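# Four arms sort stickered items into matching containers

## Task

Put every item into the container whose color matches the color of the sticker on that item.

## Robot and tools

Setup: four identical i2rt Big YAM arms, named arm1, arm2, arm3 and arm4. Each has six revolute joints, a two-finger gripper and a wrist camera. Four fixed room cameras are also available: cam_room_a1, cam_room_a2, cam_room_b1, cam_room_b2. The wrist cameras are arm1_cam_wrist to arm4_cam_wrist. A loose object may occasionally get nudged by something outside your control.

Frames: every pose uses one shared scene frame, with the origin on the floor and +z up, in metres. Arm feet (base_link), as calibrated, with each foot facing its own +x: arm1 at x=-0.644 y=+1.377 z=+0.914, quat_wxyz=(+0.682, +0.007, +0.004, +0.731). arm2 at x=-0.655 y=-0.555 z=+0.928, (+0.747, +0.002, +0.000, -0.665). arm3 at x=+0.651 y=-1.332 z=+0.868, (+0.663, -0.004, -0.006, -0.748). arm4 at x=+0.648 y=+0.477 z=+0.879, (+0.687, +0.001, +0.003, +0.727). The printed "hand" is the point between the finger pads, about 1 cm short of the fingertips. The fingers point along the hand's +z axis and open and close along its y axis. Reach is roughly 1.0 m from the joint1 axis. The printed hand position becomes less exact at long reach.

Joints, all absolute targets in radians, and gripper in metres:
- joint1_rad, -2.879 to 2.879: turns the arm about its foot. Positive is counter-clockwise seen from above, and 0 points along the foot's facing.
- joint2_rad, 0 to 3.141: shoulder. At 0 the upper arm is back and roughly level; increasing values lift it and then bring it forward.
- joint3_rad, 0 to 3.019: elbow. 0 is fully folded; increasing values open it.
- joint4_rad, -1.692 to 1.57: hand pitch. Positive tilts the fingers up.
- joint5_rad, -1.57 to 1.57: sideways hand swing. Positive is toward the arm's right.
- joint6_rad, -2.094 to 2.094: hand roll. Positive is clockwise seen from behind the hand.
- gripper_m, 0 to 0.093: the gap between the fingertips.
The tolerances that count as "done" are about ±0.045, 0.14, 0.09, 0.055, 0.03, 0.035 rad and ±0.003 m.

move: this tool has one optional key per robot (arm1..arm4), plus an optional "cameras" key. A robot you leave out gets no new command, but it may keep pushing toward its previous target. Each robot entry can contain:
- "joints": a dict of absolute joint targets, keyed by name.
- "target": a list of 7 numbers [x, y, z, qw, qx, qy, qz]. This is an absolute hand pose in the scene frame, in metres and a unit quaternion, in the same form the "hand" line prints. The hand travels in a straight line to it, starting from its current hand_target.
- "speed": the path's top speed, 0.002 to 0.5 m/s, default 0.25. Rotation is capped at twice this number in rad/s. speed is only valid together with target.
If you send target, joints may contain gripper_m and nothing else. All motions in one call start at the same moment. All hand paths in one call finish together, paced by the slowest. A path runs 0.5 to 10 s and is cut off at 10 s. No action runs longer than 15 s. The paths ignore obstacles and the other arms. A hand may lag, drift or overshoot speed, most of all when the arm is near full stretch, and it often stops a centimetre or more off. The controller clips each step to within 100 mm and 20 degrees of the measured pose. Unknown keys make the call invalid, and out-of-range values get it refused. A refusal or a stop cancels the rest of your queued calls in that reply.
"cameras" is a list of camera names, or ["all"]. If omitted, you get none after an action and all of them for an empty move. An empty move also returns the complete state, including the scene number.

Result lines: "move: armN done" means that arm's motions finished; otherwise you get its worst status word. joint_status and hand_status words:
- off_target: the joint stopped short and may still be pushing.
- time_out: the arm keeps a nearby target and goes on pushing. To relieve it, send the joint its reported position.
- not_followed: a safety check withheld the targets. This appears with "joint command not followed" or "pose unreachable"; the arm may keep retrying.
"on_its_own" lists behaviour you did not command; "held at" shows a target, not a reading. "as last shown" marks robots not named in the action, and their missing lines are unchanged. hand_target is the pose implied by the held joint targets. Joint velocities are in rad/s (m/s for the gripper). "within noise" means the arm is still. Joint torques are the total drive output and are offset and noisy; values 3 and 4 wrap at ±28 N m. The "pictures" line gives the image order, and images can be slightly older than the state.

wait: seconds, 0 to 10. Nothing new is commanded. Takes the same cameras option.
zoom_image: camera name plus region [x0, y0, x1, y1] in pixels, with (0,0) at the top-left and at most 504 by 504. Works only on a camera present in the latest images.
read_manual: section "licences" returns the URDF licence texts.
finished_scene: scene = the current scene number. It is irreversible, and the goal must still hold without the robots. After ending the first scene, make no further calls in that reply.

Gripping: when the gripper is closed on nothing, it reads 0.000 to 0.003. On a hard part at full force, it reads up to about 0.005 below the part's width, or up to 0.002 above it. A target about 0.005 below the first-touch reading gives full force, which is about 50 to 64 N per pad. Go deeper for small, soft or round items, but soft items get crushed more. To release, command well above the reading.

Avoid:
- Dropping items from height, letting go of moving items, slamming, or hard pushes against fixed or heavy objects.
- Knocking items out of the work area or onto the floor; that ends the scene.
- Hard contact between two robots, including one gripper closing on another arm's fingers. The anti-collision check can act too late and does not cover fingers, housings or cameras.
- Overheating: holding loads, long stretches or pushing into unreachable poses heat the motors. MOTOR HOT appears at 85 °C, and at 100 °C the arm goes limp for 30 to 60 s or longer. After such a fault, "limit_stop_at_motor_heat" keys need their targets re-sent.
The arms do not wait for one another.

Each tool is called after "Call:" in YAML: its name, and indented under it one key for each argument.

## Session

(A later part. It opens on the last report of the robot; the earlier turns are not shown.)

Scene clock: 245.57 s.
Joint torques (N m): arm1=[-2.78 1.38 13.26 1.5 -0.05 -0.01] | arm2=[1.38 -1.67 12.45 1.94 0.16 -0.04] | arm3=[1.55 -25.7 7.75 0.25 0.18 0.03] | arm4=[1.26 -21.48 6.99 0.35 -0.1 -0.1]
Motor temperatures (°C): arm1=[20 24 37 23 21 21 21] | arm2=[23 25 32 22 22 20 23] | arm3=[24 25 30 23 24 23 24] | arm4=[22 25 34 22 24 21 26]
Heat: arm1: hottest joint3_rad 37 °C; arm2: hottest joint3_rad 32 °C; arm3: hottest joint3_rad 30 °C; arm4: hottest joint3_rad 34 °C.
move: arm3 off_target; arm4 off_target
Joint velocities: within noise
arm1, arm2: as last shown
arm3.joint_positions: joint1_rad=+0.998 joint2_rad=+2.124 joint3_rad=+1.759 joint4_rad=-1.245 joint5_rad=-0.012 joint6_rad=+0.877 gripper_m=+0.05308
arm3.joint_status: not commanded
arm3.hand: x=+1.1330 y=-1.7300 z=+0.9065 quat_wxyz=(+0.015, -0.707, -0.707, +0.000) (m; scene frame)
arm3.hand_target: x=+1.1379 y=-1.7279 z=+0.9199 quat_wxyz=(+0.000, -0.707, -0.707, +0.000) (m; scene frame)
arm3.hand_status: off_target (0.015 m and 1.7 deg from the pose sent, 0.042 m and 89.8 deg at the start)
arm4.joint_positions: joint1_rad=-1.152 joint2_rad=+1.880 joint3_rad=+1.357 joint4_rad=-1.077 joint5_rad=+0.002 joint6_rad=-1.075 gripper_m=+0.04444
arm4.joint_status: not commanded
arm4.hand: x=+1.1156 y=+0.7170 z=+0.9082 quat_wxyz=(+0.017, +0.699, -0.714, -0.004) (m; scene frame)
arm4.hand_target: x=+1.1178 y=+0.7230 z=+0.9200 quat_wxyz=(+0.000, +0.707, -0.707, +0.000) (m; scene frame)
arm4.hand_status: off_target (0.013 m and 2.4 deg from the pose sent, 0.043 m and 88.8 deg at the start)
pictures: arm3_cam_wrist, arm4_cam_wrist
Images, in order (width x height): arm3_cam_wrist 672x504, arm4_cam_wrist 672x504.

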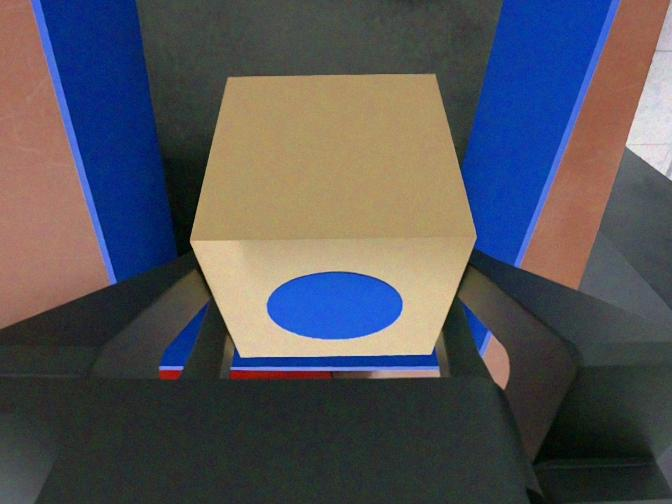

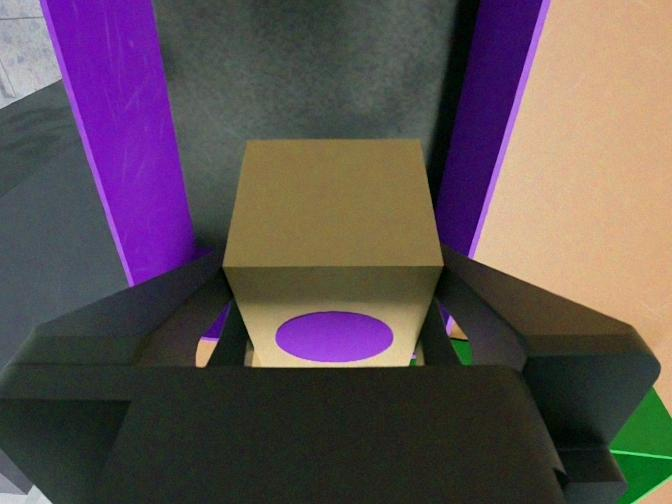

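Call:
move:
  arm3: {"target":[1.147,-1.73,0.82,0,0.7071,0.7071,0],"speed":0.2}
  arm4: {"target":[1.101,0.722,0.81,0,-0.7071,0.7071,0],"speed":0.2}
  cameras: ["arm3_cam_wrist","arm4_cam_wrist"]

Scene clock: 252.57 s.
Joint torques (N m): arm1=[-2.78 1.38 13.45 1.57 -0.06 -0.02] | arm2=[1.32 -1.73 12.42 1.98 0.16 -0.04] | arm3=[2.2 -24.29 7.75 0.23 0.18 0.03] | arm4=[0.91 -19.08 6.39 0.36 -0.15 0.07]
Motor temperatures (°C): arm1=[20 24 38 23 21 21 21] | arm2=[23 25 32 22 22 20 23] | arm3=[24 25 30 23 24 23 24] | arm4=[22 25 34 22 24 21 26]
Heat: arm1: hottest joint3_rad 38 °C; arm2: hottest joint3_rad 32 °C; arm3: hottest joint3_rad 30 °C; arm4: hottest joint3_rad 34 °C.
move: arm3 off_target; arm4 done
Joint velocities: within noise
arm1, arm2: as last shown
arm3.joint_positions: joint1_rad=+0.999 joint2_rad=+2.238 joint3_rad=+1.701 joint4_rad=-1.060 joint5_rad=-0.012 joint6_rad=+0.886 gripper_m=+0.05308
arm3.joint_status: not commanded
arm3.hand: x=+1.1379 y=-1.7346 z=+0.8167 quat_wxyz=(+0.008, -0.710, -0.704, +0.000) (m; scene frame)
arm3.hand_target: x=+1.1469 y=-1.7300 z=+0.8200 quat_wxyz=(+0.000, -0.707, -0.707, +0.000) (m; scene frame)
arm3.hand_status: off_target (0.011 m and 1.0 deg from the pose sent, 0.088 m and 1.7 deg at the start)
arm4.joint_positions: joint1_rad=-1.138 joint2_rad=+1.988 joint3_rad=+1.218 joint4_rad=-0.807 joint5_rad=+0.002 joint6_rad=-1.075 gripper_m=+0.04444
arm4.joint_status: not commanded
arm4.hand: x=+1.0980 y=+0.7159 z=+0.8114 quat_wxyz=(+0.006, +0.705, -0.709, +0.000) (m; scene frame)
arm4.hand_target: x=+1.1010 y=+0.7219 z=+0.8100 quat_wxyz=(+0.000, +0.707, -0.707, +0.000) (m; scene frame)
arm4.hand_status: done (0.007 m and 0.8 deg from the pose sent, 0.099 m and 2.4 deg at the start)
pictures: arm3_cam_wrist, arm4_cam_wrist
Images, in order (width x height): arm3_cam_wrist 672x504, arm4_cam_wrist 672x504.

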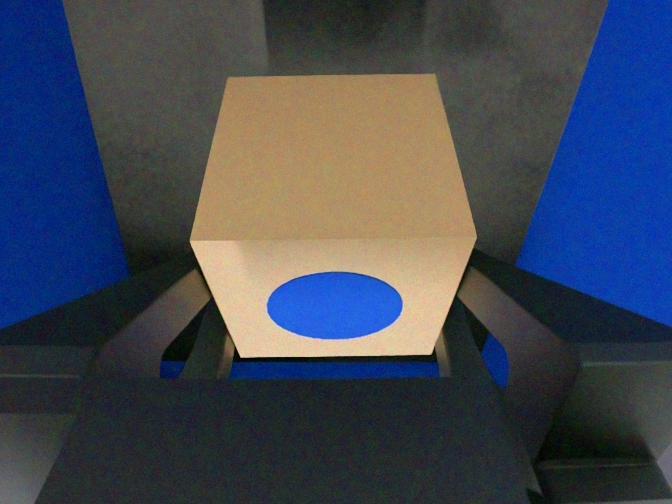

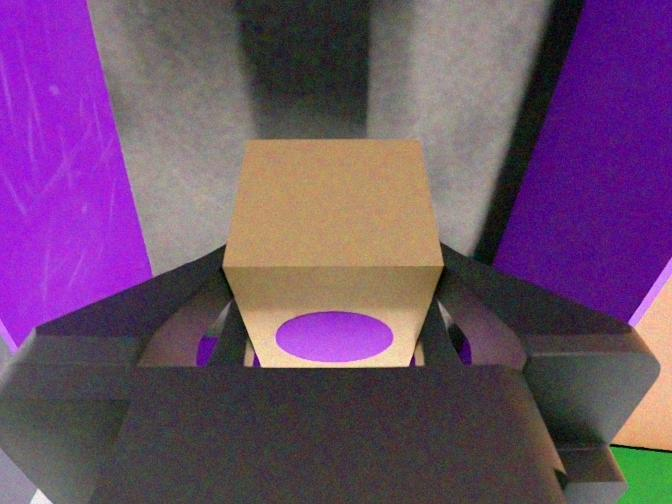

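Call:
move:
  arm3: {"target":[1.147,-1.73,0.768,0,0.7071,0.7071,0],"speed":0.1}
  arm4: {"target":[1.101,0.722,0.765,0,-0.7071,0.7071,0],"speed":0.1}

Call:
move:
  arm3: {"target":[1.147,-1.73,0.752,0,0.7071,0.7071,0],"speed":0.05}
  arm4: {"target":[1.101,0.722,0.75,0,-0.7071,0.7071,0],"speed":0.05}

Call:
move:
  arm3: {"target":[1.147,-1.73,0.744,0,0.7071,0.7071,0],"speed":0.03}
  arm4: {"target":[1.101,0.722,0.74,0,-0.7071,0.7071,0],"speed":0.03}
  cameras: ["arm3_cam_wrist","arm4_cam_wrist"]

Scene clock: 260.97 s.
Joint torques (N m): arm1=[-2.73 1.79 13.2 1.37 -0.06 -0.03] | arm2=[1.32 -1.61 12.45 1.99 0.16 -0.04] | arm3=[2.14 -23 7.12 0.12 0.16 0.02] | arm4=[1.2 -18.2 5.39 0.53 -0.12 0.06]
Motor temperatures (°C): arm1=[20 24 38 23 21 21 21] | arm2=[23 25 32 22 22 20 23] | arm3=[24 26 30 23 24 23 24] | arm4=[22 25 33 22 24 21 26]
Heat: arm1: hottest joint3_rad 38 °C; arm2: hottest joint3_rad 32 °C; arm3: hottest joint3_rad 30 °C; arm4: hottest joint3_rad 33 °C.
move: arm3 off_target; arm4 done
Joint velocities: within noise
arm1, arm2: as last shown
arm3.joint_positions: joint1_rad=+0.999 joint2_rad=+2.296 joint3_rad=+1.689 joint4_rad=-0.964 joint5_rad=-0.012 joint6_rad=+0.887 gripper_m=+0.05308
arm3.joint_status: not commanded
arm3.hand: x=+1.1428 y=-1.7386 z=+0.7768 quat_wxyz=(-0.005, -0.710, -0.704, -0.001) (m; scene frame)
arm3.hand_target: x=+1.1468 y=-1.7300 z=+0.7681 quat_wxyz=(+0.000, -0.707, -0.707, +0.000) (m; scene frame)
arm3.hand_status: off_target (0.013 m and 0.8 deg from the pose sent, 0.050 m and 1.0 deg at the start)
arm4.joint_positions: joint1_rad=-1.138 joint2_rad=+2.065 joint3_rad=+1.215 joint4_rad=-0.712 joint5_rad=+0.002 joint6_rad=-1.075 gripper_m=+0.04444
arm4.joint_status: not commanded
arm4.hand: x=+1.1027 y=+0.7184 z=+0.7729 quat_wxyz=(-0.001, +0.705, -0.709, +0.002) (m; scene frame)
arm4.hand_target: x=+1.1010 y=+0.7218 z=+0.7652 quat_wxyz=(+0.000, +0.707, -0.707, +0.000) (m; scene frame)
arm4.hand_status: done (0.009 m and 0.5 deg from the pose sent, 0.047 m and 0.8 deg at the start)
pictures: none

Scene clock: 261.93 s.
Joint torques (N m): arm1=[-2.08 1.9 13.29 1.58 -0.03 -0.05] | arm2=[1.38 -1.61 12.46 1.98 0.16 -0.03] | arm3=[2.08 -21.01 6.74 0.75 0.17 0.01] | arm4=[0.67 -17.73 5.41 0.49 -0.09 0.04]
Motor temperatures (°C): arm1=[20 24 38 23 21 21 21] | arm2=[23 25 32 22 22 20 23] | arm3=[24 26 30 23 24 23 24] | arm4=[22 25 33 22 24 21 26]
Heat: arm1: hottest joint3_rad 38 °C; arm2: hottest joint3_rad 32 °C; arm3: hottest joint3_rad 30 °C; arm4: hottest joint3_rad 33 °C.
move: arm3 off_target; arm4 off_target
Joint velocities: within noise
arm1.joint_positions: joint1_rad=-2.248 joint2_rad=+0.580 joint3_rad=+0.510 joint4_rad=-0.172 joint5_rad=-0.011 joint6_rad=+0.011 gripper_m=+0.09294
arm1.joint_status: not commanded
arm1.hand: x=-0.3394 y=+1.1695 z=+1.2170 quat_wxyz=(-0.584, -0.236, -0.756, +0.178) (m; scene frame)
arm1.hand_target: x=-0.3401 y=+1.1651 z=+1.2201 quat_wxyz=(-0.581, -0.238, -0.757, +0.183) (m; scene frame)
arm1.hand_status: not commanded
arm2.joint_positions: joint1_rad=+0.920 joint2_rad=+0.590 joint3_rad=+0.481 joint4_rad=-0.132 joint5_rad=+0.006 joint6_rad=+0.010 gripper_m=+0.09290
arm2.joint_status: not commanded
arm2.hand: x=-0.3416 y=-0.7435 z=+1.2250 quat_wxyz=(-0.596, -0.214, -0.757, +0.161) (m; scene frame)
arm2.hand_target: x=-0.3401 y=-0.7420 z=+1.2200 quat_wxyz=(-0.587, -0.210, -0.765, +0.161) (m; scene frame)
arm2.hand_status: not commanded
arm3.joint_positions: joint1_rad=+0.999 joint2_rad=+2.297 joint3_rad=+1.689 joint4_rad=-0.950 joint5_rad=-0.012 joint6_rad=+0.888 gripper_m=+0.05308
arm3.joint_status: not commanded
arm3.hand: x=+1.1454 y=-1.7408 z=+0.7764 quat_wxyz=(-0.011, -0.710, -0.704, -0.002) (m; scene frame)
arm3.hand_target: x=+1.1461 y=-1.7296 z=+0.7526 quat_wxyz=(+0.000, -0.707, -0.707, +0.000) (m; scene frame)
arm3.hand_status: off_target (0.027 m and 1.4 deg from the pose sent, 0.027 m and 0.8 deg at the start)
arm4.joint_positions: joint1_rad=-1.138 joint2_rad=+2.089 joint3_rad=+1.215 joint4_rad=-0.682 joint5_rad=+0.002 joint6_rad=-1.075 gripper_m=+0.04444
arm4.joint_status: not commanded
arm4.hand: x=+1.1041 y=+0.7191 z=+0.7609 quat_wxyz=(-0.004, +0.705, -0.709, +0.003) (m; scene frame)
arm4.hand_target: x=+1.1008 y=+0.7217 z=+0.7502 quat_wxyz=(+0.000, +0.707, -0.707, +0.000) (m; scene frame)
arm4.hand_status: off_target (0.012 m and 0.6 deg from the pose sent, 0.023 m and 0.4 deg at the start)
pictures: none

Scene clock: 262.90 s.
Joint torques (N m): arm1=[-2.84 1.67 13.46 1.16 -0.07 -0.05] | arm2=[1.38 -1.67 12.46 1.99 0.16 -0.04] | arm3=[2.14 -20.13 6.57 1.03 0.17 0.01] | arm4=[1.2 -18.08 5.41 0.51 -0.1 0.06]
Motor temperatures (°C): arm1=[20 24 38 23 21 21 21] | arm2=[23 25 32 22 22 20 23] | arm3=[24 26 30 23 24 23 24] | arm4=[22 25 33 22 24 21 26]
Heat: arm1: hottest joint3_rad 38 °C; arm2: hottest joint3_rad 32 °C; arm3: hottest joint3_rad 30 °C; arm4: hottest joint3_rad 33 °C.
move: arm3 off_target; arm4 off_target
Joint velocities: within noise
arm1, arm2: as last shown
arm3.joint_positions: joint1_rad=+0.999 joint2_rad=+2.297 joint3_rad=+1.689 joint4_rad=-0.944 joint5_rad=-0.012 joint6_rad=+0.888 gripper_m=+0.05308
arm3.joint_status: not commanded
arm3.hand: x=+1.1465 y=-1.7417 z=+0.7760 quat_wxyz=(-0.014, -0.710, -0.704, -0.002) (m; scene frame)
arm3.hand_target: x=+1.1456 y=-1.7294 z=+0.7451 quat_wxyz=(+0.000, -0.707, -0.707, +0.000) (m; scene frame)
arm3.hand_status: off_target (0.034 m and 1.7 deg from the pose sent, 0.034 m and 1.4 deg at the start)
arm4.joint_positions: joint1_rad=-1.138 joint2_rad=+2.108 joint3_rad=+1.215 joint4_rad=-0.663 joint5_rad=+0.002 joint6_rad=-1.075 gripper_m=+0.04444
arm4.joint_status: not commanded
arm4.hand: x=+1.1042 y=+0.7191 z=+0.7517 quat_wxyz=(-0.004, +0.705, -0.709, +0.003) (m; scene frame)
arm4.hand_target: x=+1.1008 y=+0.7217 z=+0.7402 quat_wxyz=(+0.000, +0.707, -0.707, +0.000) (m; scene frame)
arm4.hand_status: off_target (0.012 m and 0.7 deg from the pose sent, 0.021 m and 0.6 deg at the start)
pictures: arm3_cam_wrist, arm4_cam_wrist
Images, in order (width x height): arm3_cam_wrist 672x504, arm4_cam_wrist 672x504.

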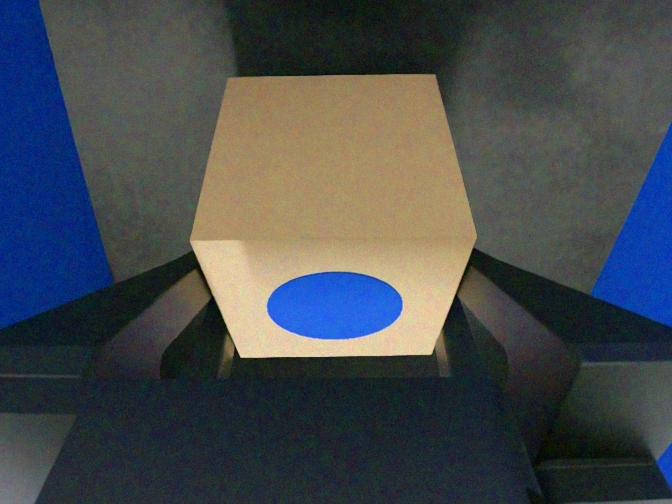

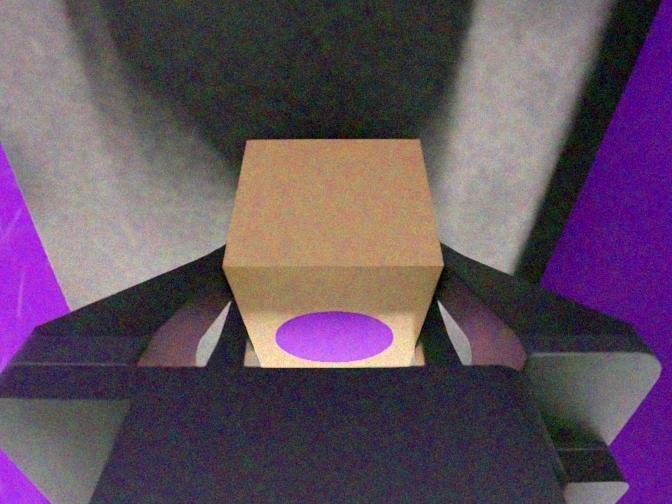

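Call:
move:
  arm3: {"target":[1.1455,-1.738,0.764,0,0.7071,0.7071,0],"speed":0.05}
  arm4: {"target":[1.101,0.722,0.729,0,-0.7071,0.7071,0],"speed":0.03}

Call:
move:
  arm3: {"joints":{"gripper_m":0.075}}
  arm4: {"target":[1.101,0.722,0.721,0,-0.7071,0.7071,0],"speed":0.03}

Call:
move:
  arm3: {"target":[1.1455,-1.738,0.95,0,0.7071,0.7071,0],"speed":0.15}
  cameras: ["arm3_cam_wrist","arm4_cam_wrist"]

Scene clock: 268.43 s.
Joint torques (N m): arm1=[-2.55 1.79 13.27 1.42 -0.09 -0.04] | arm2=[1.32 -1.55 12.44 1.96 0.17 -0.04] | arm3=[1.38 -21.77 8.49 -0.65 0.16 -0.1] | arm4=[1.08 -16.15 5.31 0.87 -0.09 0.05]
Motor temperatures (°C): arm1=[20 24 38 23 21 21 21] | arm2=[23 25 32 22 22 20 23] | arm3=[24 26 30 23 24 23 24] | arm4=[22 25 32 22 24 21 26]
Heat: arm1: hottest joint3_rad 38 °C; arm2: hottest joint3_rad 32 °C; arm3: hottest joint3_rad 30 °C; arm4: hottest joint3_rad 32 °C.
move: arm3 off_target; arm4 off_target
Joint velocities: within noise
arm1, arm2: as last shown
arm3.joint_positions: joint1_rad=+0.999 joint2_rad=+2.297 joint3_rad=+1.689 joint4_rad=-0.946 joint5_rad=-0.012 joint6_rad=+0.888 gripper_m=+0.05308
arm3.joint_status: not commanded
arm3.hand: x=+1.1461 y=-1.7413 z=+0.7760 quat_wxyz=(-0.013, -0.710, -0.704, -0.002) (m; scene frame)
arm3.hand_target: x=+1.1452 y=-1.7379 z=+0.7642 quat_wxyz=(+0.000, -0.707, -0.707, +0.000) (m; scene frame)
arm3.hand_status: off_target (0.012 m and 1.6 deg from the pose sent, 0.013 m and 1.7 deg at the start)
arm4.joint_positions: joint1_rad=-1.138 joint2_rad=+2.109 joint3_rad=+1.215 joint4_rad=-0.654 joint5_rad=+0.002 joint6_rad=-1.075 gripper_m=+0.04444
arm4.joint_status: not commanded
arm4.hand: x=+1.1060 y=+0.7201 z=+0.7514 quat_wxyz=(-0.008, +0.705, -0.709, +0.004) (m; scene frame)
arm4.hand_target: x=+1.1003 y=+0.7214 z=+0.7299 quat_wxyz=(+0.000, +0.707, -0.707, +0.000) (m; scene frame)
arm4.hand_status: off_target (0.023 m and 1.1 deg from the pose sent, 0.023 m and 0.7 deg at the start)
pictures: none

Scene clock: 269.40 s.
Joint torques (N m): arm1=[-2.61 2.02 13.46 1.39 -0.03 -0.08] | arm2=[1.32 -1.67 12.45 1.98 0.16 -0.04] | arm3=[1.38 -22.59 8.43 -0.36 0.17 -0.11] | arm4=[1.14 -15.68 5.27 1.26 -0.11 0.06]
Motor temperatures (°C): arm1=[20 24 38 23 21 21 21] | arm2=[23 25 32 22 22 20 23] | arm3=[24 26 30 23 24 23 24] | arm4=[22 25 32 22 24 21 26]
Heat: arm1: hottest joint3_rad 38 °C; arm2: hottest joint3_rad 32 °C; arm3: hottest joint3_rad 30 °C; arm4: hottest joint3_rad 32 °C.
move: arm3 done; arm4 off_target
Joint velocities: within noise
arm1, arm2: as last shown
arm3.joint_positions: joint1_rad=+0.999 joint2_rad=+2.304 joint3_rad=+1.689 joint4_rad=-0.952 joint5_rad=-0.011 joint6_rad=+0.888 gripper_m=+0.07497
arm3.joint_status: all done
arm3.hand: x=+1.1438 y=-1.7396 z=+0.7721 quat_wxyz=(-0.007, -0.710, -0.704, -0.001) (m; scene frame)
arm3.hand_target: x=+1.1452 y=-1.7379 z=+0.7642 quat_wxyz=(+0.000, -0.707, -0.707, +0.000) (m; scene frame)
arm3.hand_status: not commanded
arm4.joint_positions: joint1_rad=-1.138 joint2_rad=+2.110 joint3_rad=+1.215 joint4_rad=-0.652 joint5_rad=+0.002 joint6_rad=-1.075 gripper_m=+0.04444
arm4.joint_status: not commanded
arm4.hand: x=+1.1061 y=+0.7204 z=+0.7510 quat_wxyz=(-0.008, +0.705, -0.709, +0.004) (m; scene frame)
arm4.hand_target: x=+1.0996 y=+0.7212 z=+0.7226 quat_wxyz=(+0.000, +0.707, -0.707, +0.000) (m; scene frame)
arm4.hand_status: off_target (0.030 m and 1.1 deg from the pose sent, 0.031 m and 1.1 deg at the start)
pictures: none

Scene clock: 271.23 s.
Joint torques (N m): arm1=[-3.14 1.79 13.34 1.35 -0.07 -0.06] | arm2=[1.38 -1.73 12.41 2 0.16 -0.04] | arm3=[1.14 -24 11.97 -0.55 0.17 -0.11] | arm4=[0.97 -14.74 5.22 1.25 -0.08 0.05]
Motor temperatures (°C): arm1=[20 24 38 23 21 21 21] | arm2=[23 25 32 22 22 20 23] | arm3=[24 26 30 23 24 23 24] | arm4=[22 25 32 22 24 21 26]
Heat: arm1: hottest joint3_rad 38 °C; arm2: hottest joint3_rad 32 °C; arm3: hottest joint3_rad 30 °C; arm4: hottest joint3_rad 32 °C.
move: arm3 off_target
Joint velocities: within noise
arm1, arm2, arm4: as last shown
arm3.joint_positions: joint1_rad=+0.999 joint2_rad=+2.110 joint3_rad=+1.803 joint4_rad=-1.314 joint5_rad=-0.011 joint6_rad=+0.887 gripper_m=+0.07497
arm3.joint_status: not commanded
arm3.hand: x=+1.1340 y=-1.7294 z=+0.9309 quat_wxyz=(+0.020, -0.710, -0.704, +0.001) (m; scene frame)
arm3.hand_target: x=+1.1448 y=-1.7376 z=+0.9501 quat_wxyz=(+0.000, -0.707, -0.707, +0.000) (m; scene frame)
arm3.hand_status: off_target (0.024 m and 2.4 deg from the pose sent, 0.178 m and 1.0 deg at the start)
pictures: arm3_cam_wrist, arm4_cam_wrist
Images, in order (width x height): arm3_cam_wrist 672x504, arm4_cam_wrist 672x504.

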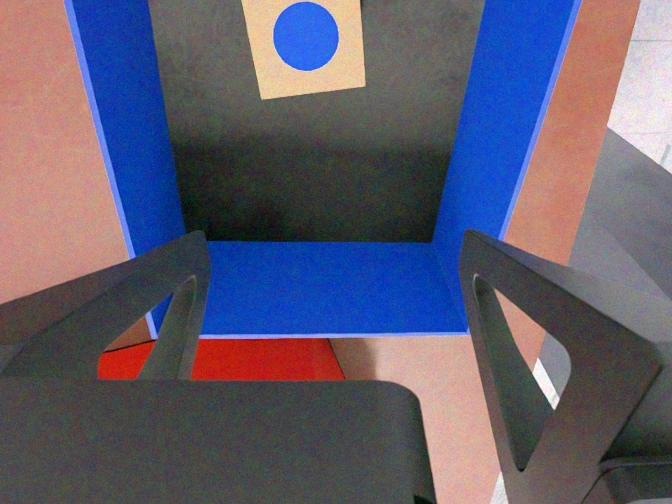

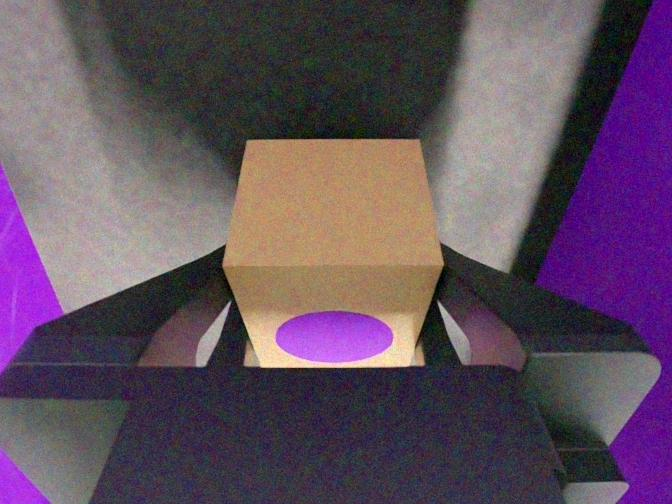

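arm4 in contact; ease, release.

Call:
move:
  arm4: {"target":[1.104,0.722,0.74,0,-0.7071,0.7071,0],"speed":0.05}

Call:
move:
  arm4: {"joints":{"gripper_m":0.07}}

Call:
move:
  arm4: {"target":[1.104,0.722,0.95,0,-0.7071,0.7071,0],"speed":0.15}
  cameras: ["arm4_cam_wrist"]

Scene clock: 275.77 s.
Joint torques (N m): arm1=[-3.19 1.08 13.37 1.52 -0.04 -0.07] | arm2=[1.32 -1.61 12.45 1.95 0.16 -0.04] | arm3=[1.2 -24 11.97 -0.55 0.16 -0.13] | arm4=[0.91 -17.85 6.01 -0.09 -0.11 0.02]
Motor temperatures (°C): arm1=[20 24 38 23 21 21 21] | arm2=[23 24 33 22 22 20 23] | arm3=[24 26 30 23 24 23 24] | arm4=[22 25 32 22 24 21 26]
Heat: arm1: hottest joint3_rad 38 °C; arm2: hottest joint3_rad 33 °C; arm3: hottest joint3_rad 30 °C; arm4: hottest joint3_rad 32 °C.
move: arm4 off_target
Joint velocities: within noise
arm1, arm2, arm3: as last shown
arm4.joint_positions: joint1_rad=-1.138 joint2_rad=+2.110 joint3_rad=+1.215 joint4_rad=-0.654 joint5_rad=+0.002 joint6_rad=-1.075 gripper_m=+0.04444
arm4.joint_status: not commanded
arm4.hand: x=+1.1057 y=+0.7202 z=+0.7510 quat_wxyz=(-0.008, +0.705, -0.709, +0.004) (m; scene frame)
arm4.hand_target: x=+1.1038 y=+0.7219 z=+0.7402 quat_wxyz=(+0.000, +0.707, -0.707, +0.000) (m; scene frame)
arm4.hand_status: off_target (0.011 m and 1.0 deg from the pose sent, 0.011 m and 1.1 deg at the start)
pictures: none

Scene clock: 276.27 s.
Joint torques (N m): arm1=[-3.37 1.61 13.37 1.42 -0.05 -0.03] | arm2=[1.44 -1.61 12.45 1.99 0.16 -0.04] | arm3=[1.03 -24 11.97 -0.57 0.17 -0.11] | arm4=[0.91 -17.67 6.02 0.01 -0.09 0.04]
Motor temperatures (°C): arm1=[20 24 38 23 21 21 21] | arm2=[23 24 33 22 22 20 23] | arm3=[24 26 30 23 24 23 24] | arm4=[22 25 32 22 24 21 26]
Heat: arm1: hottest joint3_rad 38 °C; arm2: hottest joint3_rad 33 °C; arm3: hottest joint3_rad 30 °C; arm4: hottest joint3_rad 32 °C.
move: arm4 done
Joint velocities: within noise
arm1, arm2, arm3: as last shown
arm4.joint_positions: joint1_rad=-1.138 joint2_rad=+2.111 joint3_rad=+1.215 joint4_rad=-0.654 joint5_rad=+0.002 joint6_rad=-1.075 gripper_m=+0.06991
arm4.joint_status: all done
arm4.hand: x=+1.1054 y=+0.7201 z=+0.7502 quat_wxyz=(-0.007, +0.705, -0.709, +0.004) (m; scene frame)
arm4.hand_target: x=+1.1038 y=+0.7219 z=+0.7402 quat_wxyz=(+0.000, +0.707, -0.707, +0.000) (m; scene frame)
arm4.hand_status: not commanded
pictures: none

Scene clock: 278.30 s.
Joint torques (N m): arm1=[-2.96 1.03 13.33 1.39 -0.07 -0.05] | arm2=[1.26 -1.73 12.46 1.98 0.16 -0.03] | arm3=[1.2 -24 12 -0.53 0.17 -0.11] | arm4=[1.14 -18.49 9.96 -0.55 -0.13 0.03]
Motor temperatures (°C): arm1=[20 24 38 23 21 21 21] | arm2=[23 24 33 22 22 20 23] | arm3=[24 26 30 23 24 23 24] | arm4=[22 25 32 22 24 21 26]
Heat: arm1: hottest joint3_rad 38 °C; arm2: hottest joint3_rad 33 °C; arm3: hottest joint3_rad 30 °C; arm4: hottest joint3_rad 32 °C.
move: arm4 off_target
Joint velocities: within noise
arm1, arm2, arm3: as last shown
arm4.joint_positions: joint1_rad=-1.138 joint2_rad=+1.794 joint3_rad=+1.309 joint4_rad=-1.111 joint5_rad=+0.002 joint6_rad=-1.075 gripper_m=+0.06991
arm4.joint_status: not commanded
arm4.hand: x=+1.0927 y=+0.7135 z=+0.9347 quat_wxyz=(+0.016, +0.705, -0.709, -0.003) (m; scene frame)
arm4.hand_target: x=+1.1035 y=+0.7218 z=+0.9501 quat_wxyz=(+0.000, +0.707, -0.707, +0.000) (m; scene frame)
arm4.hand_status: off_target (0.021 m and 1.9 deg from the pose sent, 0.200 m and 1.0 deg at the start)
pictures: arm4_cam_wrist
Images, in order (width x height): arm4_cam_wrist 672x504.

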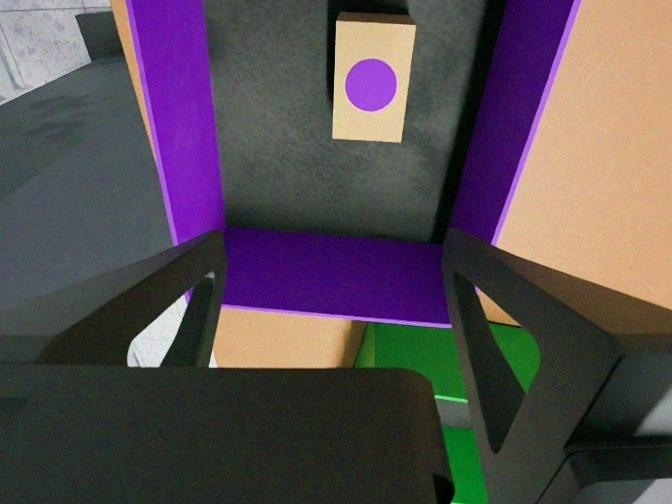

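Call:
finished_scene:
  scene: 3

The scene is finished: the task was done.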